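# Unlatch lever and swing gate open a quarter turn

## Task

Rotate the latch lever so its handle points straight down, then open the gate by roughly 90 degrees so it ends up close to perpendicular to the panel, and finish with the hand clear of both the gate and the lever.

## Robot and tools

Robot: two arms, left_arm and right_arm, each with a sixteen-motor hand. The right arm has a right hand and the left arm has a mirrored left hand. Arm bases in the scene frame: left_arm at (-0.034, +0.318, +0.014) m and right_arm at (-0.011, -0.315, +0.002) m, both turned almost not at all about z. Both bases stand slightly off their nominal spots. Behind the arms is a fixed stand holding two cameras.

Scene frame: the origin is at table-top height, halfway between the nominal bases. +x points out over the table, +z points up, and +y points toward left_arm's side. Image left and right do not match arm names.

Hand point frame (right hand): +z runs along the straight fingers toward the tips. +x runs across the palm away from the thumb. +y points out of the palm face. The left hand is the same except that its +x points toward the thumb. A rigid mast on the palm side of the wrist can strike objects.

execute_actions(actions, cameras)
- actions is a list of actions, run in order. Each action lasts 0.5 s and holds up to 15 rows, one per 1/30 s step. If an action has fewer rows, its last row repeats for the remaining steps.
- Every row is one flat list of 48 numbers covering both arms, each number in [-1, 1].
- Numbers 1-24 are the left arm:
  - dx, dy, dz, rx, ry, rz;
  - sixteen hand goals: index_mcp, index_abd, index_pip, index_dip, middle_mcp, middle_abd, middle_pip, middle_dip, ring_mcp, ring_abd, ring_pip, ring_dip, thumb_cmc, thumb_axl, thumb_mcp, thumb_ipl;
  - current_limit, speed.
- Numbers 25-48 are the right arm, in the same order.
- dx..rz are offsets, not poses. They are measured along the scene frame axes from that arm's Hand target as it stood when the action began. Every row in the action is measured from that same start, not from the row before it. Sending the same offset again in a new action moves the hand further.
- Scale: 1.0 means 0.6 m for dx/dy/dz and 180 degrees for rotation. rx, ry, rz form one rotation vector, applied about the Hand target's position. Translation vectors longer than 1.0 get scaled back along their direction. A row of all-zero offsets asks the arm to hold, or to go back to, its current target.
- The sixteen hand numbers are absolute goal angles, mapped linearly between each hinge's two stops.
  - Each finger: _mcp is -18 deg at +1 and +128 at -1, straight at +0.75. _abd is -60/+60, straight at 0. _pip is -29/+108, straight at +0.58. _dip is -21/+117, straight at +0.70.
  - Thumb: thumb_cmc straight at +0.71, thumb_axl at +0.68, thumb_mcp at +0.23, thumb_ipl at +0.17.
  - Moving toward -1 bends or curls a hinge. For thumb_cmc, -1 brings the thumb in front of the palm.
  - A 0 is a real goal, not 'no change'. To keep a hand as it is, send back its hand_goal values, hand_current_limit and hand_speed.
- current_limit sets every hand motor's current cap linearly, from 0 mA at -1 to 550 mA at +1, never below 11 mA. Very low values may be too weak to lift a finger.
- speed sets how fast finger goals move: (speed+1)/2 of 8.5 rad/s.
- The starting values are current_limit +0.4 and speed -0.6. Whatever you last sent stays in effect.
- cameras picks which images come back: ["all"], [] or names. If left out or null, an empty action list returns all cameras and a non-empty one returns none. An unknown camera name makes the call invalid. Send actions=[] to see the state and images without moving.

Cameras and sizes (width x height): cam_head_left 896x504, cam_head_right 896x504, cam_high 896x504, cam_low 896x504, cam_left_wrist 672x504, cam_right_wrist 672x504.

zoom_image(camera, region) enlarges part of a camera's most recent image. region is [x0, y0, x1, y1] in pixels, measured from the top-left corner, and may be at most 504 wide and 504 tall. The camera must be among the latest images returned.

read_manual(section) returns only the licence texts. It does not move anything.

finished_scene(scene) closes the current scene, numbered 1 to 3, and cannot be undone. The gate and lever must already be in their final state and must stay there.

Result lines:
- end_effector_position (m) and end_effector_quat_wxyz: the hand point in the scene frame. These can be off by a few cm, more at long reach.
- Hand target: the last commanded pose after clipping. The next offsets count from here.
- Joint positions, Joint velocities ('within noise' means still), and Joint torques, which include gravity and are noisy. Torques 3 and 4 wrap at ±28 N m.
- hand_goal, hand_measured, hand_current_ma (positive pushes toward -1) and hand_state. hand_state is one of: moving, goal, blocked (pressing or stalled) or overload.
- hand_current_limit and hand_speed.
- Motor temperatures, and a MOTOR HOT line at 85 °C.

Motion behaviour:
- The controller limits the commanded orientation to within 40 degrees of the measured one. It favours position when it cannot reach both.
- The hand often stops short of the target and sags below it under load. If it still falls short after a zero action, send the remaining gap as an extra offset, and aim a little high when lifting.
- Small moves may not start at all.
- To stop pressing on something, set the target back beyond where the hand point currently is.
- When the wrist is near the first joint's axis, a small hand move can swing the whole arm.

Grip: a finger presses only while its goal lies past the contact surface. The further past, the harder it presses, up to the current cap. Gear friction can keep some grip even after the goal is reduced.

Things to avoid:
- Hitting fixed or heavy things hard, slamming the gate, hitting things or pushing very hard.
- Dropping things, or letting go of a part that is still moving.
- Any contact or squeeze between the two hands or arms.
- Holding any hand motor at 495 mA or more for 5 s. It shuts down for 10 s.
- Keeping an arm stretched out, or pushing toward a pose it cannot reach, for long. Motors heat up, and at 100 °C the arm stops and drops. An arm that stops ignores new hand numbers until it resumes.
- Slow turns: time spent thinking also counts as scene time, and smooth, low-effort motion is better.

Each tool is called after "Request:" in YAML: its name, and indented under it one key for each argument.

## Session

Request:
execute_actions:
  actions: []

Request:
zoom_image:
  camera: "cam_head_right"
  region: [240, 0, 400, 110]

Request:
zoom_image:
  camera: "cam_low"
  region: [400, 160, 520, 300]

Request:
zoom_image:
  camera: "cam_high"
  region: [440, 60, 560, 330]

Scene clock: 0.00 s.
left_arm: end_effector_position=(+0.1763, -0.1610, +0.3329) hand_goal=(+0.754, +0.000, +0.576, +0.696, +0.754, +0.000, +0.576, +0.696, +0.754, +0.000, +0.576, +0.696, +0.714, +0.678, +0.226, +0.168) hand_measured=(+0.754, +0.000, +0.576, +0.696, +0.754, +0.000, +0.576, +0.696, +0.754, +0.000, +0.576, +0.696, +0.714, +0.678, +0.226, +0.168) hand_current_ma=(+0, +0, +0, +0, +0, +0, +0, +0, +0, +0, +0, +0, +0, +0, +0, +0) hand_state=(goal, goal, goal, goal, goal, goal, goal, goal, goal, goal, goal, goal, goal, goal, goal, goal) hand_current_limit=0.40 hand_speed=-0.60 end_effector_quat_wxyz=(+0.578, +0.755, +0.302, +0.069) | right_arm: end_effector_position=(+0.6663, -0.3419, +0.2949) hand_goal=(+0.754, +0.000, +0.576, +0.696, +0.754, +0.000, +0.576, +0.696, +0.754, +0.000, +0.576, +0.696, +0.714, +0.678, +0.226, +0.168) hand_measured=(+0.754, +0.000, +0.576, +0.696, +0.754, +0.000, +0.576, +0.696, +0.754, +0.000, +0.576, +0.696, +0.714, +0.678, +0.226, +0.168) hand_current_ma=(+0, +0, +0, +0, +0, +0, +0, +0, +0, +0, +0, +0, +0, +0, +0, +0) hand_state=(goal, goal, goal, goal, goal, goal, goal, goal, goal, goal, goal, goal, goal, goal, goal, goal) hand_current_limit=0.40 hand_speed=-0.60 end_effector_quat_wxyz=(+0.193, +0.385, +0.870, +0.239)
Joint positions: left_arm=[-1.309 1.169 0.682 0.148 -0.244 -0.347] | right_arm=[-0.196 1.652 1.506 -0.913 -0.373 -0.838]
Joint velocities: within noise
Joint torques (N m): no reading
Motor temperatures (°C): left_arm=[23 23 30 21 21 23] | right_arm=[20 22 33 23 23 22]
Heat: left arm: hottest elbow 30 °C; right arm: hottest elbow 33 °C.
Hand target: left_arm +0.1774, -0.1655, +0.3509; +0.592, +0.745, +0.301, +0.067 | right_arm +0.6720, -0.3430, +0.3147; +0.210, +0.380, +0.868, +0.242

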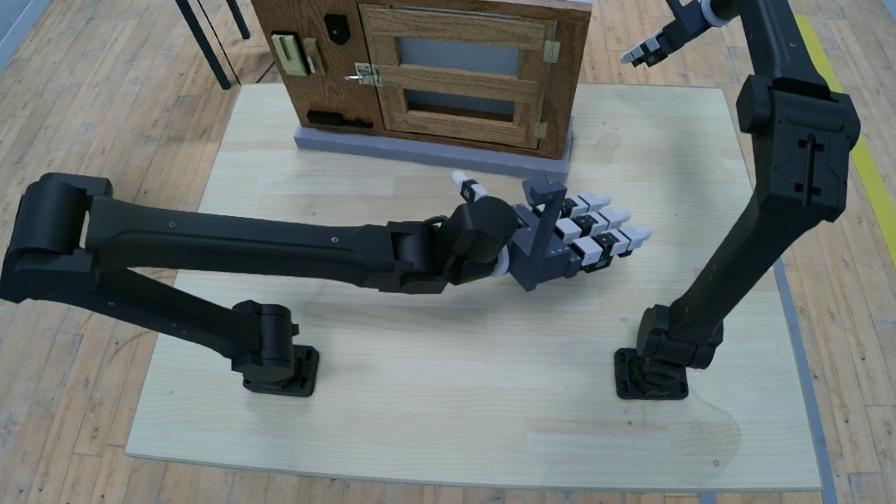

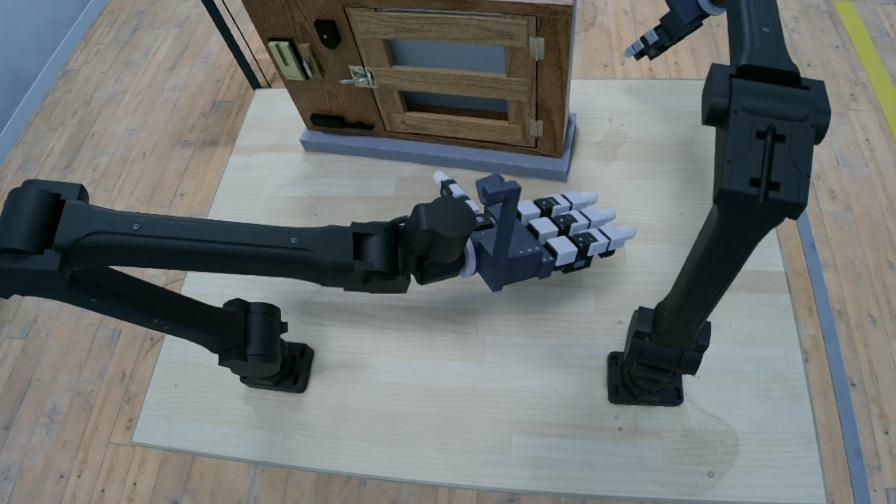

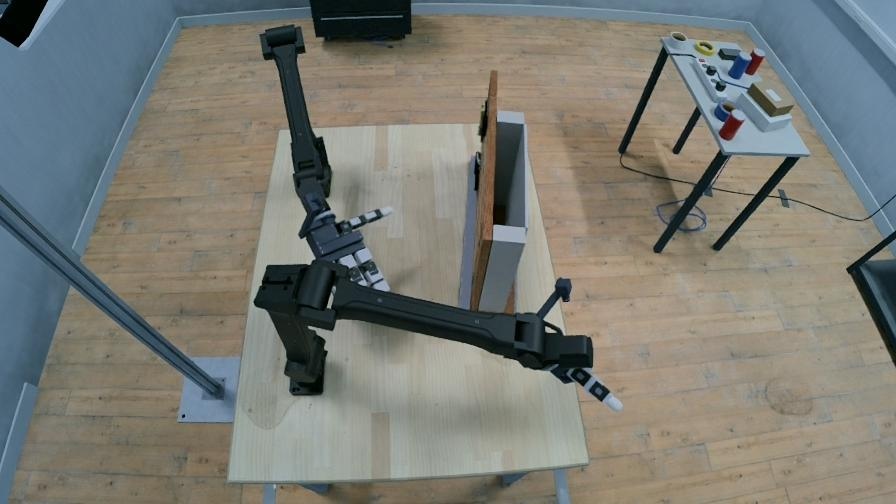

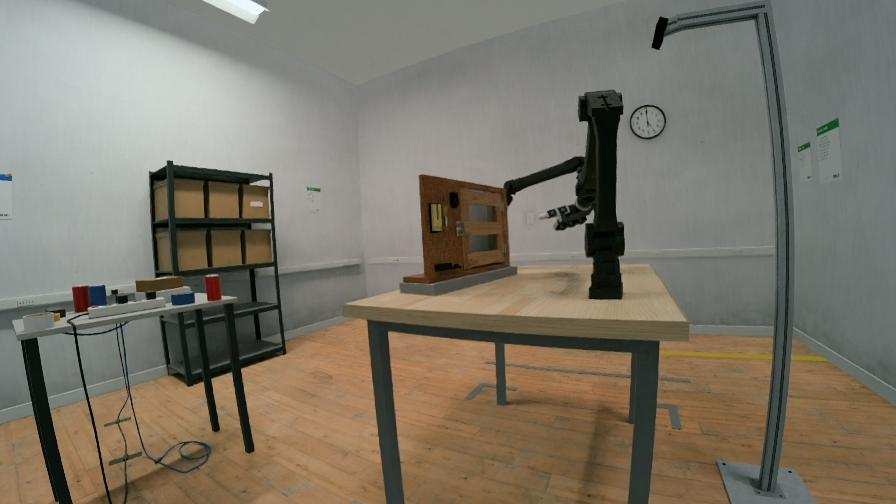

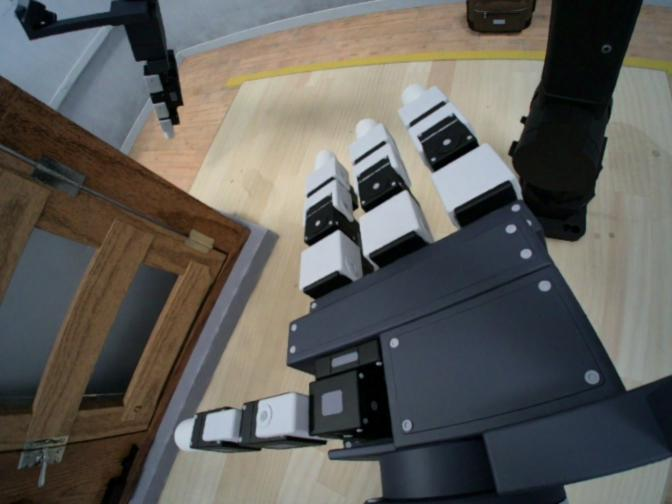

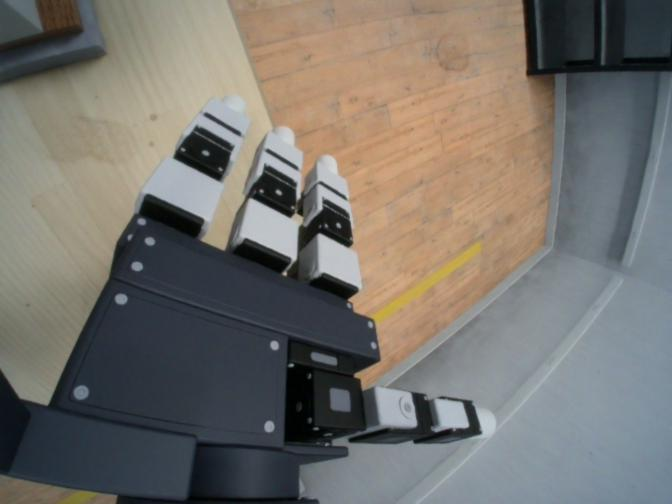

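Scaled by 3.150 from the camera's 896x504 image, which has a finer 1280x720 frame.

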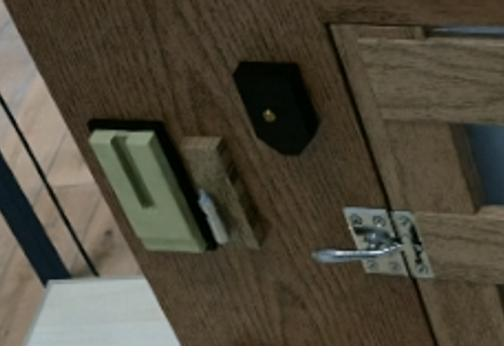

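Scaled by 3.600 from the camera's 896x504 image, which has a finer 1280x720 frame.

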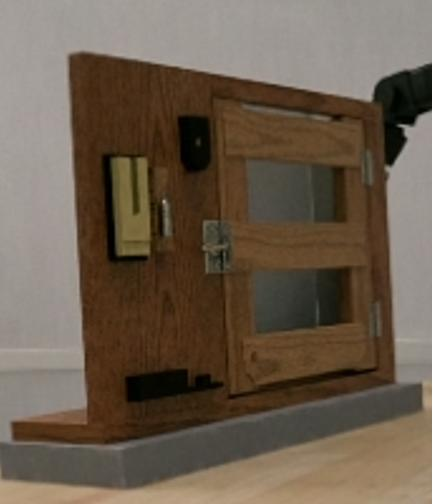

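Scaled by 1.867 from the camera's 896x504 image, which has a finer 1280x720 frame.

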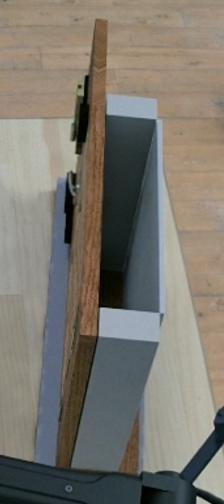

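Request:
execute_actions:
  actions:
    - [[0.02,0.1,0.01,-0.0476,0.0254,0.0515,0.754,0,0.576,0.696,0.2,0,0,0.2,0.2,0,0,0.2,0.714,0.678,0.226,0.168,0.4,-0.4,0,0,0,0,0,0,0.754,0,0.576,0.696,0.754,0,0.576,0.696,0.754,0,0.576,0.696,0.714,0.678,0.226,0.168,0.4,-0.6]]
    - [[0.02,0.1,0.01,-0.0476,0.0254,0.0515,0.754,0,0.576,0.696,-0.4,0,-0.65,-0.2,-0.4,0,-0.65,-0.2,0.714,0.678,0.226,0.168,0.4,-0.4,0,0,0,0,0,0,0.754,0,0.576,0.696,0.754,0,0.576,0.696,0.754,0,0.576,0.696,0.714,0.678,0.226,0.168,0.4,-0.6]]
    - [[0.02,0.1,0.01,-0.0476,0.0254,0.0515,0.754,0,0.576,0.696,-0.4,0,-0.65,-0.2,-0.4,0,-0.65,-0.2,0.714,0.678,0.226,0.168,0.4,-0.4,0,0,0,0,0,0,0.754,0,0.576,0.696,0.754,0,0.576,0.696,0.754,0,0.576,0.696,0.714,0.678,0.226,0.168,0.4,-0.6]]
    - [[0.02,0.1,0.01,-0.0476,0.0254,0.0515,0.754,0,0.576,0.696,-0.4,0,-0.65,-0.2,-0.4,0,-0.65,-0.2,0.714,0.678,0.226,0.168,0.4,-0.4,0,0,0,0,0,0,0.754,0,0.576,0.696,0.754,0,0.576,0.696,0.754,0,0.576,0.696,0.714,0.678,0.226,0.168,0.4,-0.6]]
  cameras: ["cam_head_right"]

Scene clock: 90.30 s.
left_arm: end_effector_position=(+0.2231, +0.0710, +0.3777) hand_goal=(+0.754, +0.000, +0.576, +0.696, -0.400, +0.000, -0.650, -0.200, -0.400, +0.000, -0.650, -0.200, +0.714, +0.678, +0.226, +0.168) hand_measured=(+0.762, +0.000, +0.576, +0.696, -0.398, +0.000, -0.650, -0.198, -0.398, +0.000, -0.650, -0.198, +0.720, +0.678, +0.226, +0.168) hand_current_ma=(+3, +0, +0, +0, +1, +0, +0, +0, +0, +0, +0, +0, +2, +0, +0, +0) hand_state=(goal, goal, goal, goal, goal, goal, goal, goal, goal, goal, goal, goal, goal, goal, goal, goal) hand_current_limit=0.40 hand_speed=-0.40 end_effector_quat_wxyz=(+0.679, +0.415, +0.604, +0.044) | right_arm: end_effector_position=(+0.6663, -0.3419, +0.2949) hand_goal=(+0.754, +0.000, +0.576, +0.696, +0.754, +0.000, +0.576, +0.696, +0.754, +0.000, +0.576, +0.696, +0.714, +0.678, +0.226, +0.168) hand_measured=(+0.756, +0.000, +0.576, +0.696, +0.756, +0.000, +0.576, +0.696, +0.756, +0.000, +0.576, +0.696, +0.716, +0.678, +0.224, +0.168) hand_current_ma=(+1, +0, +0, +0, +1, +0, +0, +0, +1, +0, +0, +0, +2, +0, -1, +0) hand_state=(goal, goal, goal, goal, goal, goal, goal, goal, goal, goal, goal, goal, goal, goal, goal, goal) hand_current_limit=0.40 hand_speed=-0.60 end_effector_quat_wxyz=(+0.193, +0.385, +0.870, +0.239)
Joint positions: left_arm=[-1.269 0.747 0.514 0.131 -0.751 -0.974] | right_arm=[-0.196 1.652 1.506 -0.913 -0.373 -0.838]
Joint torques (N m): left_arm=[1.08 -1.79 9.43 1.4 -0.17 0.07] | right_arm=[0.62 -12.81 11.73 1.43 -0.46 -0.06]
Motor temperatures (°C): left_arm=[23 24 42 22 21 23] | right_arm=[20 25 42 23 23 22]
Heat: left arm: hottest elbow 42 °C; right arm: hottest elbow 42 °C.
Hand target: left_arm +0.2253, +0.0744, +0.3749; +0.676, +0.410, +0.611, +0.043 | right_arm +0.6720, -0.3430, +0.3147; +0.210, +0.380, +0.868, +0.242
Off the commanded pose: left_arm 0.005 m, 1 deg | right_arm 0.021 m, 2 deg.
Images, in order (width x height): cam_head_right 896x504.

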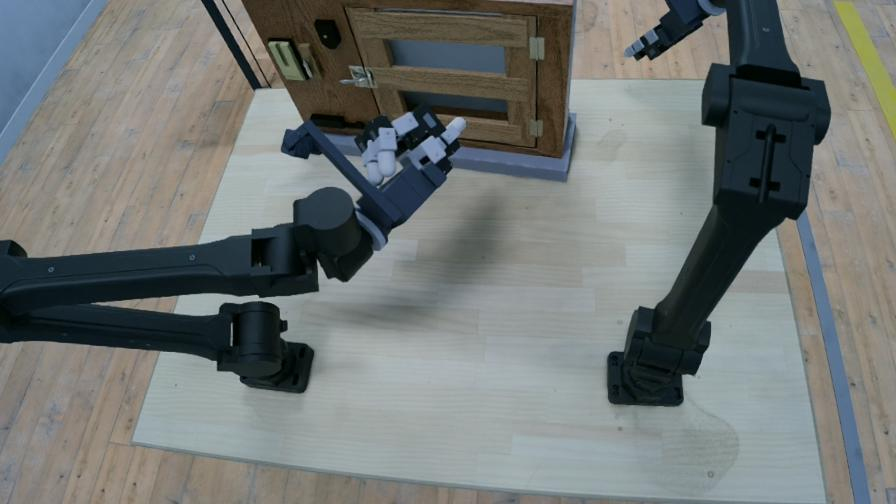

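Request:
execute_actions:
  actions:
    - [[0.045,0.09,0.01,-0.0476,0.0254,0.0515,0.754,0,0.576,0.696,-0.4,0,-0.65,-0.2,-0.4,0,-0.65,-0.2,0.714,0.678,0.226,0.168,0.4,-0.4,0,0,0,0,0,0,0.754,0,0.576,0.696,0.754,0,0.576,0.696,0.754,0,0.576,0.696,0.714,0.678,0.226,0.168,0.4,-0.6]]
    - [[0.045,0.09,0.01,-0.0476,0.0254,0.0515,0.754,0,0.576,0.696,-0.4,0,-0.65,-0.2,-0.4,0,-0.65,-0.2,0.714,0.678,0.226,0.168,0.4,-0.4,0,0,0,0,0,0,0.754,0,0.576,0.696,0.754,0,0.576,0.696,0.754,0,0.576,0.696,0.714,0.678,0.226,0.168,0.4,-0.6]]
    - [[0.03,0.1,0.01,-0.0476,0.0254,0.0515,0.754,0,0.576,0.696,-0.4,0,-0.65,-0.2,-0.4,0,-0.65,-0.2,0.714,0.678,0.226,0.168,0.4,-0.4,0,0,0,0,0,0,0.754,0,0.576,0.696,0.754,0,0.576,0.696,0.754,0,0.576,0.696,0.714,0.678,0.226,0.168,0.4,-0.6]]
  cameras: ["cam_head_right"]

Scene clock: 109.40 s.
left_arm: end_effector_position=(+0.2919, +0.2431, +0.3599) hand_goal=(+0.754, +0.000, +0.576, +0.696, -0.400, +0.000, -0.650, -0.200, -0.400, +0.000, -0.650, -0.200, +0.714, +0.678, +0.226, +0.168) hand_measured=(+0.758, +0.002, +0.576, +0.696, -0.398, +0.000, -0.650, -0.198, -0.398, +0.000, -0.650, -0.198, +0.718, +0.678, +0.226, +0.168) hand_current_ma=(+1, +0, +0, +0, +0, +0, +0, +0, +0, +0, +0, +0, +1, +0, +0, +0) hand_state=(goal, goal, goal, goal, goal, goal, goal, goal, goal, goal, goal, goal, goal, goal, goal, goal) hand_current_limit=0.40 hand_speed=-0.40 end_effector_quat_wxyz=(+0.628, +0.119, +0.769, +0.034) | right_arm: end_effector_position=(+0.6663, -0.3419, +0.2949) hand_goal=(+0.754, +0.000, +0.576, +0.696, +0.754, +0.000, +0.576, +0.696, +0.754, +0.000, +0.576, +0.696, +0.714, +0.678, +0.226, +0.168) hand_measured=(+0.756, +0.000, +0.576, +0.696, +0.756, +0.000, +0.576, +0.696, +0.756, +0.000, +0.576, +0.696, +0.716, +0.678, +0.224, +0.168) hand_current_ma=(+1, +0, +0, +0, +1, +0, +0, +0, +1, +0, +0, +0, +2, +0, -1, +0) hand_state=(goal, goal, goal, goal, goal, goal, goal, goal, goal, goal, goal, goal, goal, goal, goal, goal) hand_current_limit=0.40 hand_speed=-0.60 end_effector_quat_wxyz=(+0.193, +0.385, +0.870, +0.239)
Joint positions: left_arm=[-0.748 0.627 0.623 -0.263 -0.653 -1.527] | right_arm=[-0.196 1.652 1.506 -0.913 -0.373 -0.838]
Joint torques (N m): left_arm=[1.44 0.09 15.35 1.44 -0.21 0.09] | right_arm=[0.56 -12.92 11.71 1.42 -0.47 -0.07]
Heat: left arm: hottest elbow 41 °C; right arm: hottest elbow 42 °C.
Hand target: left_arm +0.2973, +0.2424, +0.3929; +0.643, +0.096, +0.760, +0.019 | right_arm +0.6720, -0.3430, +0.3147; +0.210, +0.380, +0.868, +0.242
Off the commanded pose: left_arm 0.034 m, 4 deg | right_arm 0.021 m, 2 deg.
Images, in order (width x height): cam_head_right 896x504.

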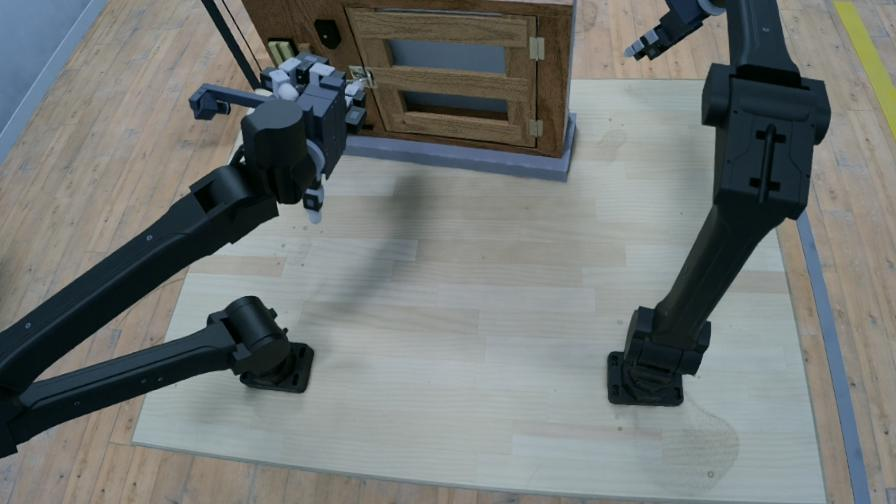

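Request:
execute_actions:
  actions:
    - [[0.02,0.1,0.08,-0.047,0.03,0.041,0.754,0,0.576,0.696,-0.4,0,-0.65,-0.2,-0.4,0,-0.65,-0.2,0.714,0.678,0.226,0.168,0.4,-0.4,0,0,0,0,0,0,0.754,0,0.576,0.696,0.754,0,0.576,0.696,0.754,0,0.576,0.696,0.714,0.678,0.226,0.168,0.4,-0.6]]
  cameras: ["all"]

Request:
zoom_image:
  camera: "cam_head_right"
  region: [310, 40, 390, 100]

Request:
zoom_image:
  camera: "cam_low"
  region: [430, 200, 500, 260]

Request:
zoom_image:
  camera: "cam_high"
  region: [440, 120, 510, 180]

Scene clock: 121.30 s.
left_arm: end_effector_position=(+0.3088, +0.2998, +0.4089) hand_goal=(+0.754, +0.000, +0.576, +0.696, -0.400, +0.000, -0.650, -0.200, -0.400, +0.000, -0.650, -0.200, +0.714, +0.678, +0.226, +0.168) hand_measured=(+0.756, +0.002, +0.576, +0.696, -0.398, +0.000, -0.650, -0.198, -0.398, +0.000, -0.650, -0.198, +0.716, +0.678, +0.226, +0.168) hand_current_ma=(+0, +0, +0, +0, +0, +0, +0, +0, +0, +0, +0, +0, +0, +0, +0, +0) hand_state=(goal, goal, goal, goal, goal, goal, goal, goal, goal, goal, goal, goal, goal, goal, goal, goal) hand_current_limit=0.40 hand_speed=-0.40 end_effector_quat_wxyz=(+0.592, +0.019, +0.806, +0.014) | right_arm: end_effector_position=(+0.6663, -0.3419, +0.2949) hand_goal=(+0.754, +0.000, +0.576, +0.696, +0.754, +0.000, +0.576, +0.696, +0.754, +0.000, +0.576, +0.696, +0.714, +0.678, +0.226, +0.168) hand_measured=(+0.756, +0.000, +0.576, +0.696, +0.756, +0.000, +0.576, +0.696, +0.756, +0.000, +0.576, +0.696, +0.716, +0.678, +0.224, +0.168) hand_current_ma=(+1, +0, +0, +0, +1, +0, +0, +0, +1, +0, +0, +0, +2, +0, -1, +0) hand_state=(goal, goal, goal, goal, goal, goal, goal, goal, goal, goal, goal, goal, goal, goal, goal, goal) hand_current_limit=0.40 hand_speed=-0.60 end_effector_quat_wxyz=(+0.193, +0.385, +0.870, +0.239)
Joint positions: left_arm=[-0.493 0.664 0.854 -0.536 -0.488 -1.691] | right_arm=[-0.196 1.652 1.506 -0.913 -0.373 -0.838]
Joint torques (N m): left_arm=[1.38 -1.03 14.64 1.62 -0.23 0.08] | right_arm=[0.62 -12.86 11.73 1.42 -0.47 -0.06]
Heat: left arm: hottest elbow 42 °C; right arm: hottest elbow 43 °C.
Hand target: left_arm +0.3094, +0.3025, +0.4408; +0.609, +0.000, +0.793, +0.000 | right_arm +0.6720, -0.3430, +0.3147; +0.210, +0.380, +0.868, +0.242
Off the commanded pose: left_arm 0.032 m, 4 deg | right_arm 0.021 m, 2 deg.

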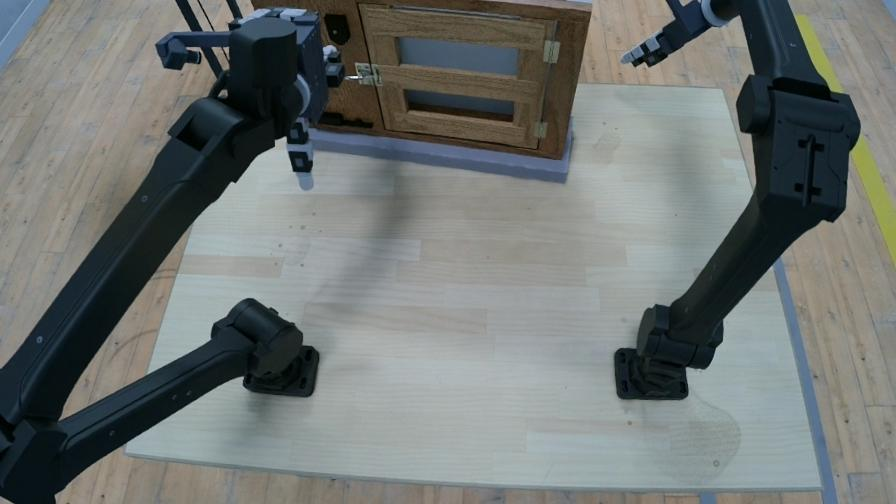

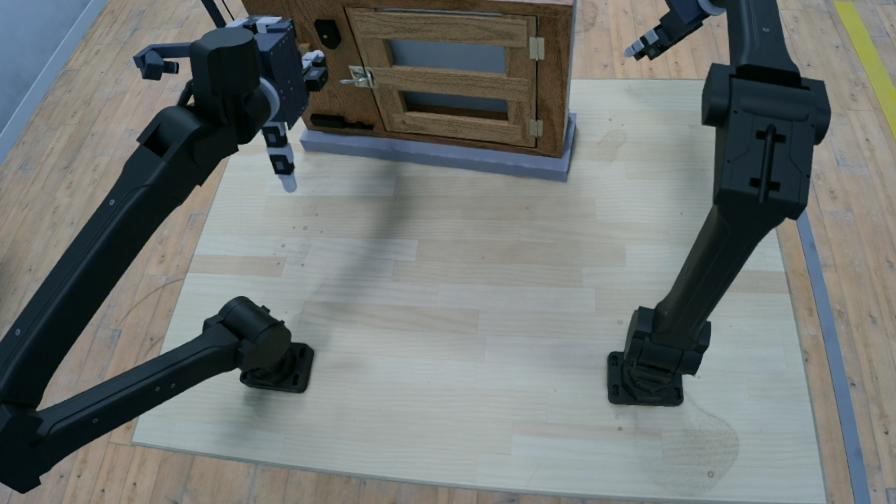

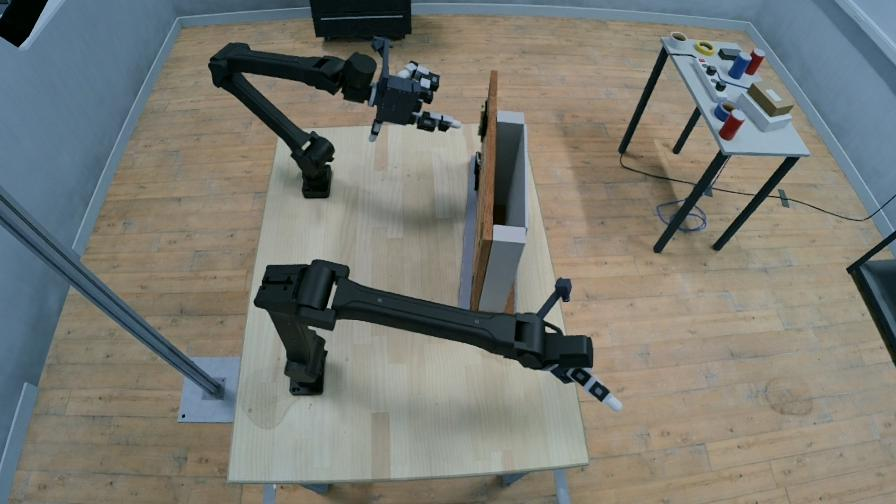

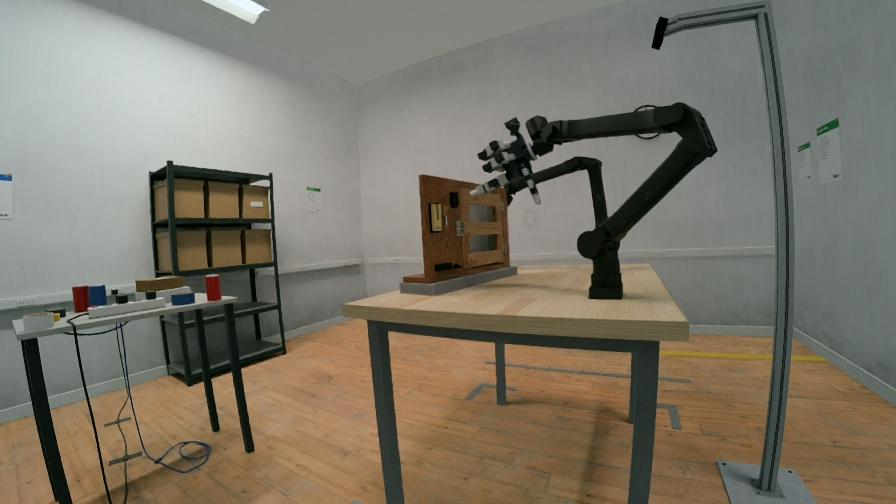

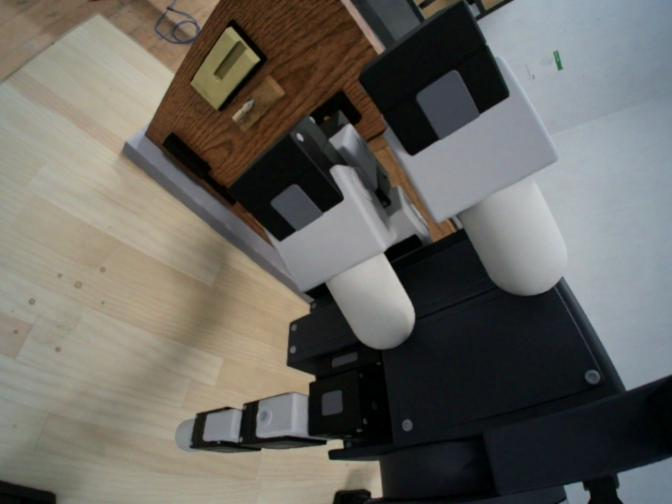

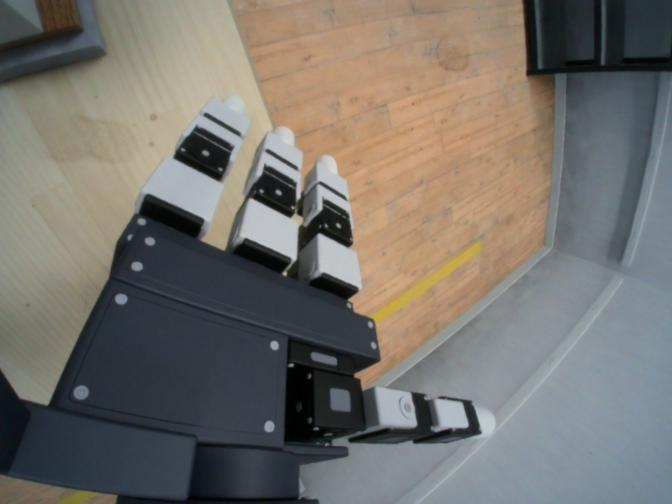

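Scaled by 6.300 from the camera's 896x504 image, which has a finer 1280x720 frame.

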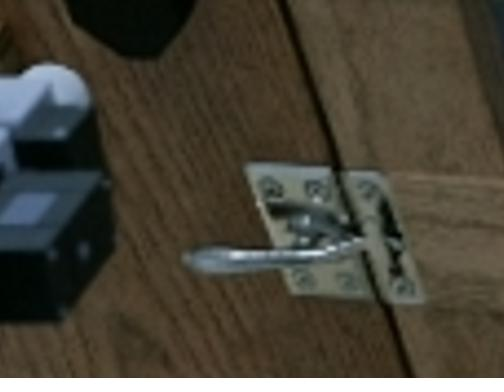

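Scaled by 7.200 from the camera's 896x504 image, which has a finer 1280x720 frame.

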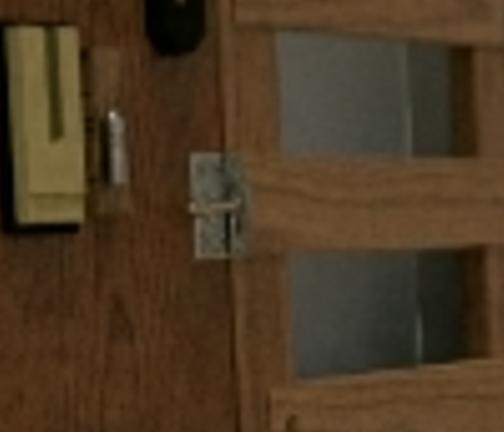

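Scaled by 7.200 from the camera's 896x504 image, which has a finer 1280x720 frame.

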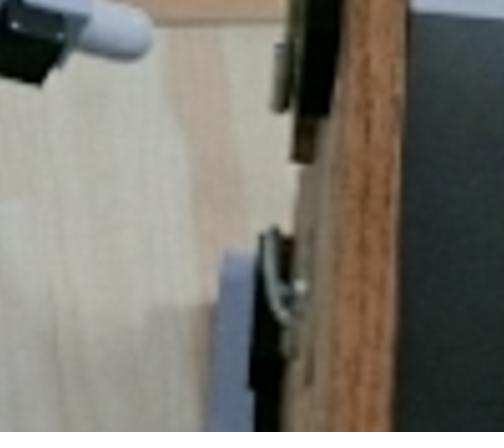

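Request:
execute_actions:
  actions:
    - [[0.06,0.003,-0.135,0,0,0,0.754,0,0.576,0.696,-0.4,0,-0.65,-0.2,-0.4,0,-0.65,-0.2,0.714,0.678,0.226,0.168,0.4,-0.4,0,0,0,0,0,0,0.754,0,0.576,0.696,0.754,0,0.576,0.696,0.754,0,0.576,0.696,0.714,0.678,0.226,0.168,0.4,-0.6]]
  cameras: ["cam_head_right","cam_high","cam_low"]

Request:
zoom_image:
  camera: "cam_head_right"
  region: [310, 40, 390, 100]

Request:
zoom_image:
  camera: "cam_low"
  region: [430, 200, 500, 260]

Request:
zoom_image:
  camera: "cam_high"
  region: [440, 120, 510, 180]

Scene clock: 159.77 s.
left_arm: end_effector_position=(+0.3438, +0.3016, +0.3579) hand_goal=(+0.754, +0.000, +0.576, +0.696, -0.400, +0.000, -0.650, -0.200, -0.400, +0.000, -0.650, -0.200, +0.714, +0.678, +0.226, +0.168) hand_measured=(+0.754, +0.002, +0.576, +0.696, -0.398, +0.000, -0.650, -0.198, -0.398, +0.000, -0.650, -0.198, +0.716, +0.678, +0.226, +0.168) hand_current_ma=(+0, +0, +0, +0, +0, +0, +0, +0, +0, +0, +0, +0, +0, +0, +0, +0) hand_state=(goal, goal, goal, goal, goal, goal, goal, goal, goal, goal, goal, goal, goal, goal, goal, goal) hand_current_limit=0.40 hand_speed=-0.40 end_effector_quat_wxyz=(+0.602, +0.003, +0.798, -0.001) | right_arm: end_effector_position=(+0.6663, -0.3419, +0.2949) hand_goal=(+0.754, +0.000, +0.576, +0.696, +0.754, +0.000, +0.576, +0.696, +0.754, +0.000, +0.576, +0.696, +0.714, +0.678, +0.226, +0.168) hand_measured=(+0.756, +0.000, +0.576, +0.696, +0.756, +0.000, +0.576, +0.696, +0.756, +0.000, +0.576, +0.696, +0.716, +0.678, +0.224, +0.168) hand_current_ma=(+1, +0, +0, +0, +1, +0, +0, +0, +1, +0, +0, +0, +2, +0, -1, +0) hand_state=(goal, goal, goal, goal, goal, goal, goal, goal, goal, goal, goal, goal, goal, goal, goal, goal) hand_current_limit=0.40 hand_speed=-0.60 end_effector_quat_wxyz=(+0.193, +0.385, +0.870, +0.239)
Joint positions: left_arm=[-0.41 0.734 0.735 -0.305 -0.409 -1.692] | right_arm=[-0.196 1.652 1.506 -0.913 -0.373 -0.838]
Joint torques (N m): left_arm=[1.44 -2.14 9.4 2.78 -0.16 0.34] | right_arm=[0.56 -12.81 11.73 1.43 -0.47 -0.06]
Heat: left arm: hottest elbow 44 °C; right arm: hottest elbow 44 °C.
Hand target: left_arm +0.3453, +0.3043, +0.3598; +0.609, +0.000, +0.793, -0.001 | right_arm +0.6720, -0.3430, +0.3147; +0.210, +0.380, +0.868, +0.242
Off the commanded pose: left_arm 0.004 m, 1 deg | right_arm 0.021 m, 2 deg.
Images, in order (width x height): cam_head_right 896x504, cam_high 896x504, cam_low 896x504.

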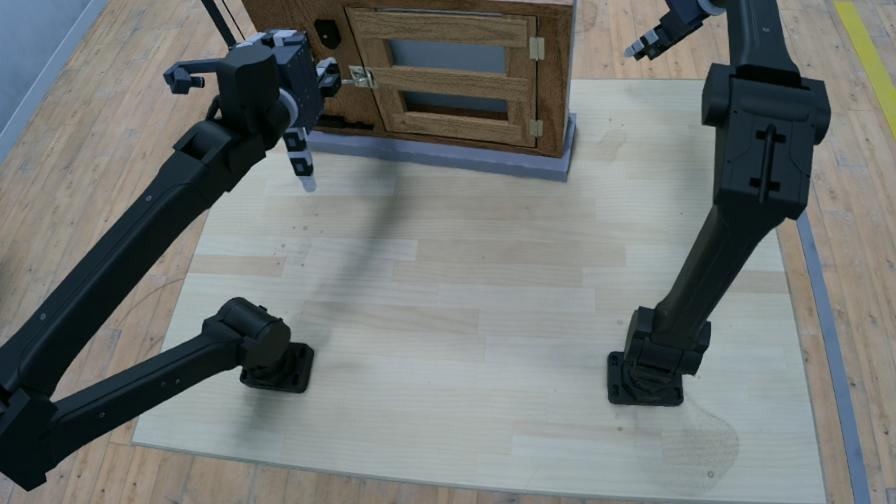

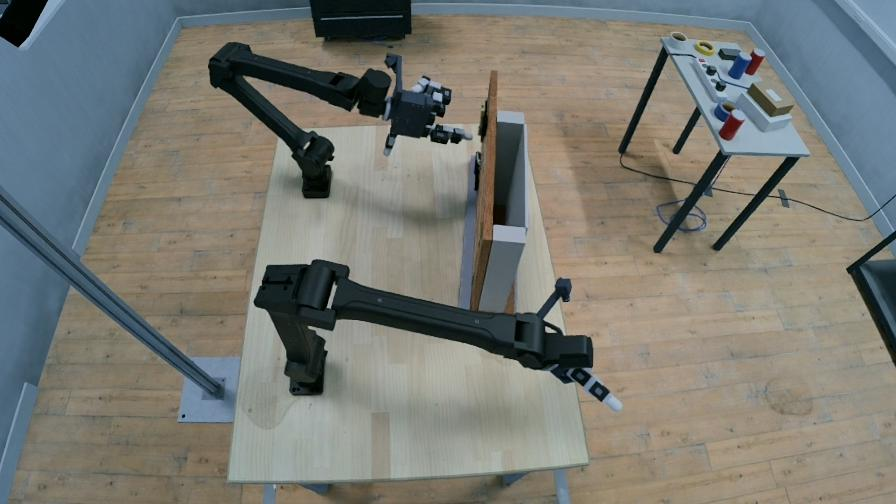

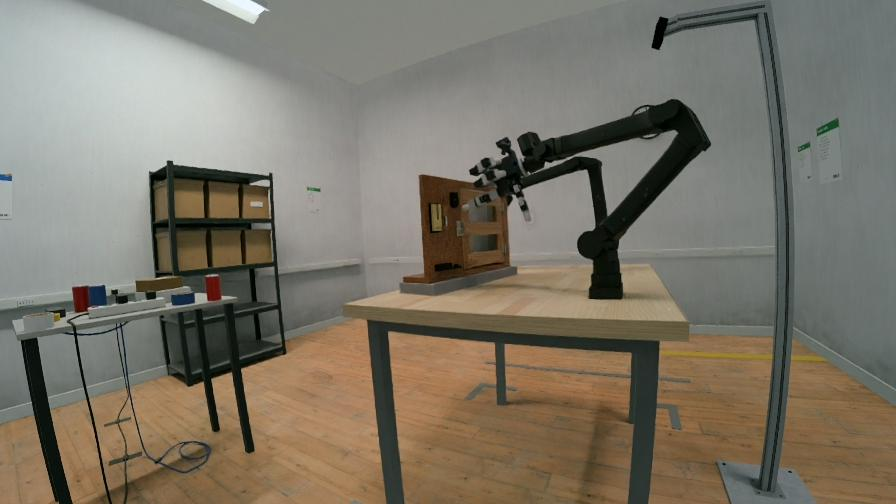

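Scaled by 6.300 from the camera's 896x504 image, which has a finer 1280x720 frame.

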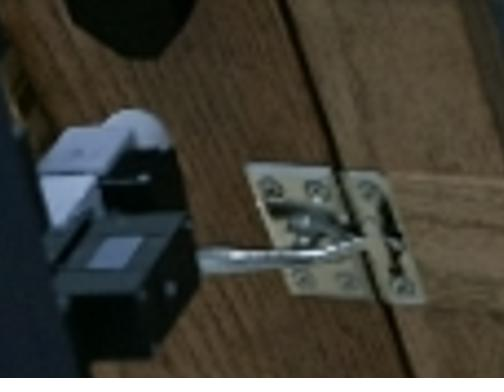

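Scaled by 7.200 from the camera's 896x504 image, which has a finer 1280x720 frame.

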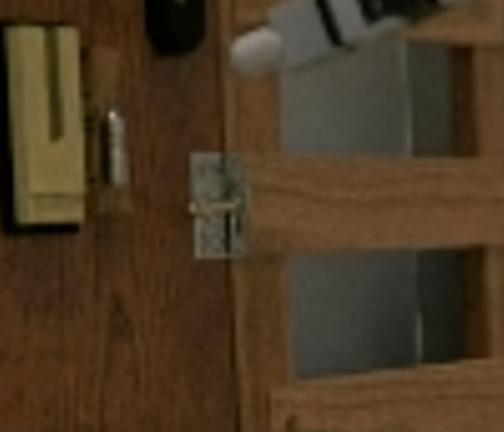

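Scaled by 7.200 from the camera's 896x504 image, which has a finer 1280x720 frame.

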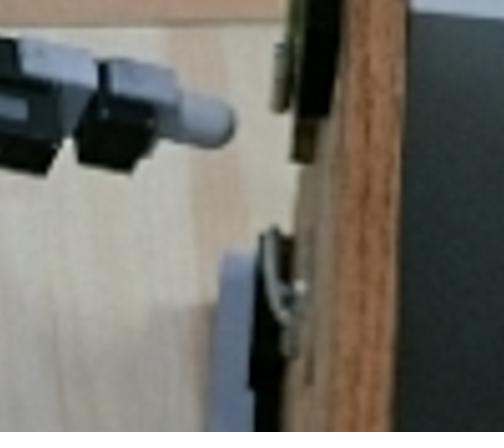

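Request:
execute_actions:
  actions:
    - [[0.02,0,-0.047,0,0,0,0.754,0,0.576,0.696,-0.4,0,-0.65,-0.2,-0.4,0,-0.65,-0.2,0.714,0.678,0.226,0.168,0.4,-0.4,0,0,0,0,0,0,0.754,0,0.576,0.696,0.754,0,0.576,0.696,0.754,0,0.576,0.696,0.714,0.678,0.226,0.168,0.4,-0.6]]
    - [[0.024,0,-0.02,0,0,0,0.754,0,0.576,0.696,-0.4,0,-0.65,-0.2,-0.4,0,-0.65,-0.2,0.714,0.678,0.226,0.168,0.4,-0.4,0,0,0,0,0,0,0.754,0,0.576,0.696,0.754,0,0.576,0.696,0.754,0,0.576,0.696,0.714,0.678,0.226,0.168,0.4,-0.6]]
  cameras: ["cam_head_right","cam_high","cam_low"]

Request:
zoom_image:
  camera: "cam_head_right"
  region: [310, 40, 390, 100]

Request:
zoom_image:
  camera: "cam_low"
  region: [430, 200, 500, 260]

Request:
zoom_image:
  camera: "cam_high"
  region: [440, 120, 510, 180]

Scene clock: 174.73 s.
left_arm: end_effector_position=(+0.3698, +0.3010, +0.3210) hand_goal=(+0.754, +0.000, +0.576, +0.696, -0.400, +0.000, -0.650, -0.200, -0.400, +0.000, -0.650, -0.200, +0.714, +0.678, +0.226, +0.168) hand_measured=(+0.754, +0.002, +0.576, +0.696, -0.398, +0.000, -0.650, -0.198, -0.398, +0.000, -0.650, -0.198, +0.716, +0.678, +0.226, +0.168) hand_current_ma=(+0, +0, +0, +0, +0, +0, +0, +0, +0, +0, +0, +0, +0, +0, +0, +0) hand_state=(goal, goal, goal, goal, goal, goal, goal, goal, goal, goal, goal, goal, goal, goal, goal, goal) hand_current_limit=0.40 hand_speed=-0.40 end_effector_quat_wxyz=(+0.606, -0.003, +0.795, -0.007) | right_arm: end_effector_position=(+0.6663, -0.3419, +0.2949) hand_goal=(+0.754, +0.000, +0.576, +0.696, +0.754, +0.000, +0.576, +0.696, +0.754, +0.000, +0.576, +0.696, +0.714, +0.678, +0.226, +0.168) hand_measured=(+0.756, +0.000, +0.576, +0.696, +0.756, +0.000, +0.576, +0.696, +0.756, +0.000, +0.576, +0.696, +0.716, +0.678, +0.224, +0.168) hand_current_ma=(+1, +0, +0, +0, +1, +0, +0, +0, +1, +0, +0, +0, +2, +0, -1, +0) hand_state=(goal, goal, goal, goal, goal, goal, goal, goal, goal, goal, goal, goal, goal, goal, goal, goal) hand_current_limit=0.40 hand_speed=-0.60 end_effector_quat_wxyz=(+0.193, +0.385, +0.870, +0.239)
Joint positions: left_arm=[-0.369 0.821 0.671 -0.139 -0.369 -1.692] | right_arm=[-0.196 1.652 1.506 -0.913 -0.373 -0.838]
Joint torques (N m): left_arm=[1.44 -2.55 9.02 2.76 -0.16 0.47] | right_arm=[0.56 -12.86 11.73 1.44 -0.47 -0.06]
Heat: left arm: hottest elbow 43 °C; right arm: hottest elbow 44 °C.
Hand target: left_arm +0.3718, +0.3041, +0.3197; +0.609, +0.000, +0.793, -0.001 | right_arm +0.6720, -0.3430, +0.3147; +0.210, +0.380, +0.868, +0.242
Off the commanded pose: left_arm 0.004 m, 1 deg | right_arm 0.021 m, 2 deg.
Images, in order (width x height): cam_head_right 896x504, cam_high 896x504, cam_low 896x504.

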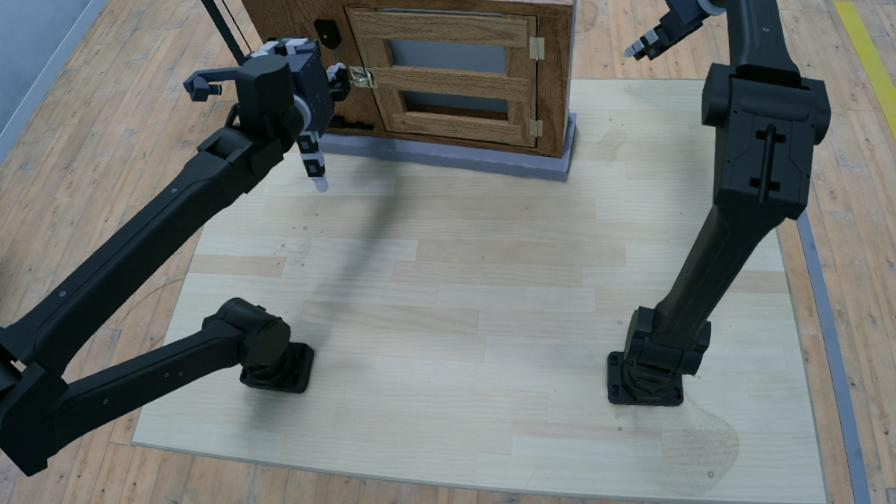

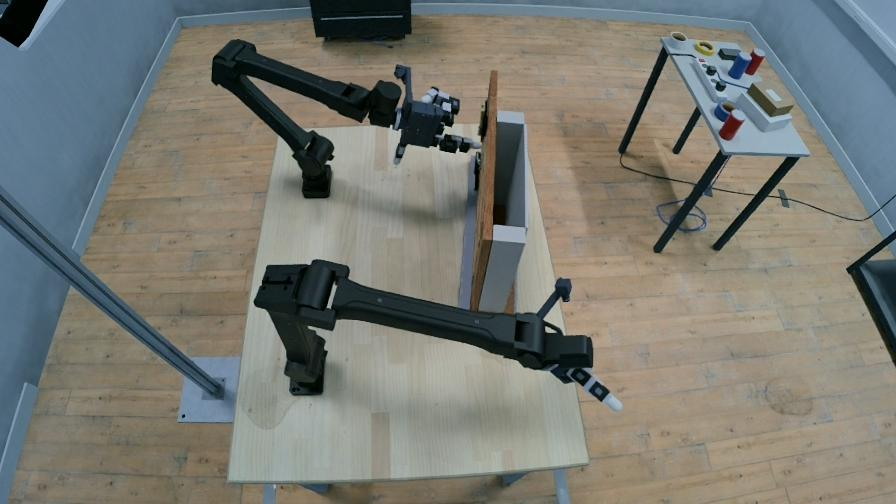

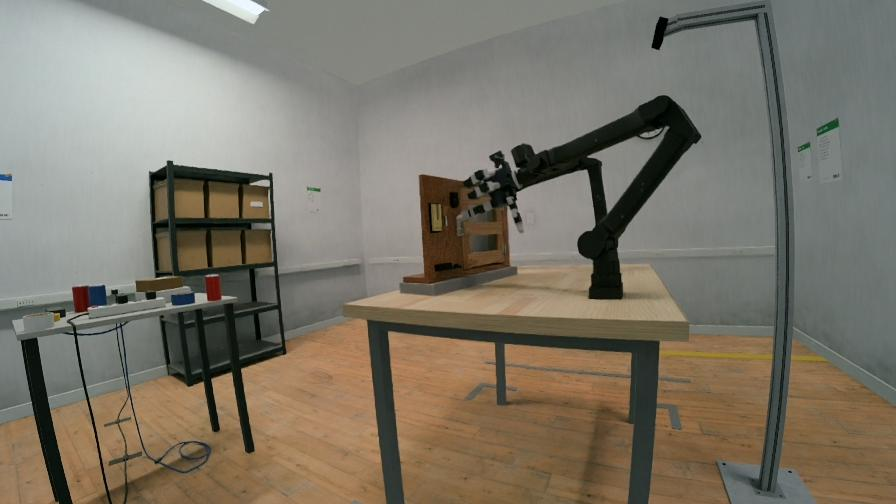

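Scaled by 6.300 from the camera's 896x504 image, which has a finer 1280x720 frame.

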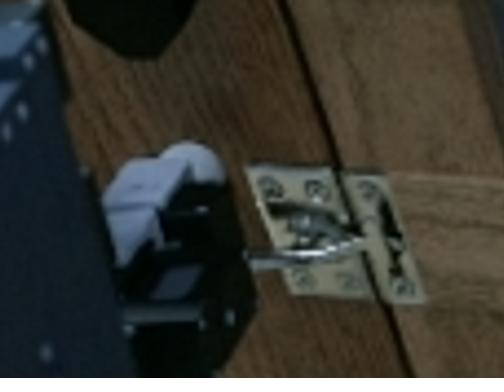

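Scaled by 7.200 from the camera's 896x504 image, which has a finer 1280x720 frame.

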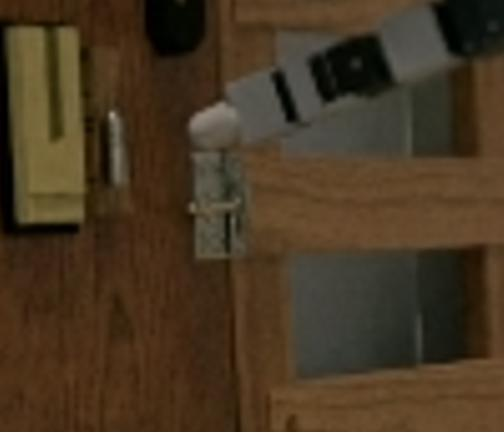

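Scaled by 7.200 from the camera's 896x504 image, which has a finer 1280x720 frame.

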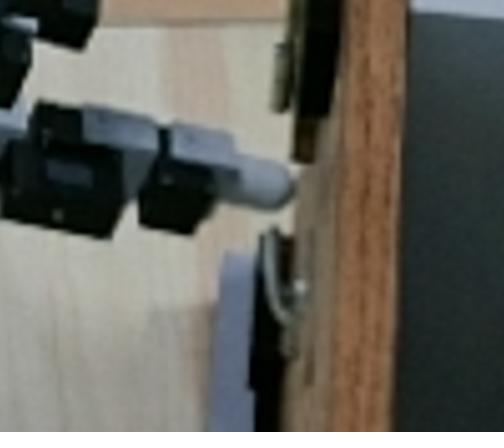

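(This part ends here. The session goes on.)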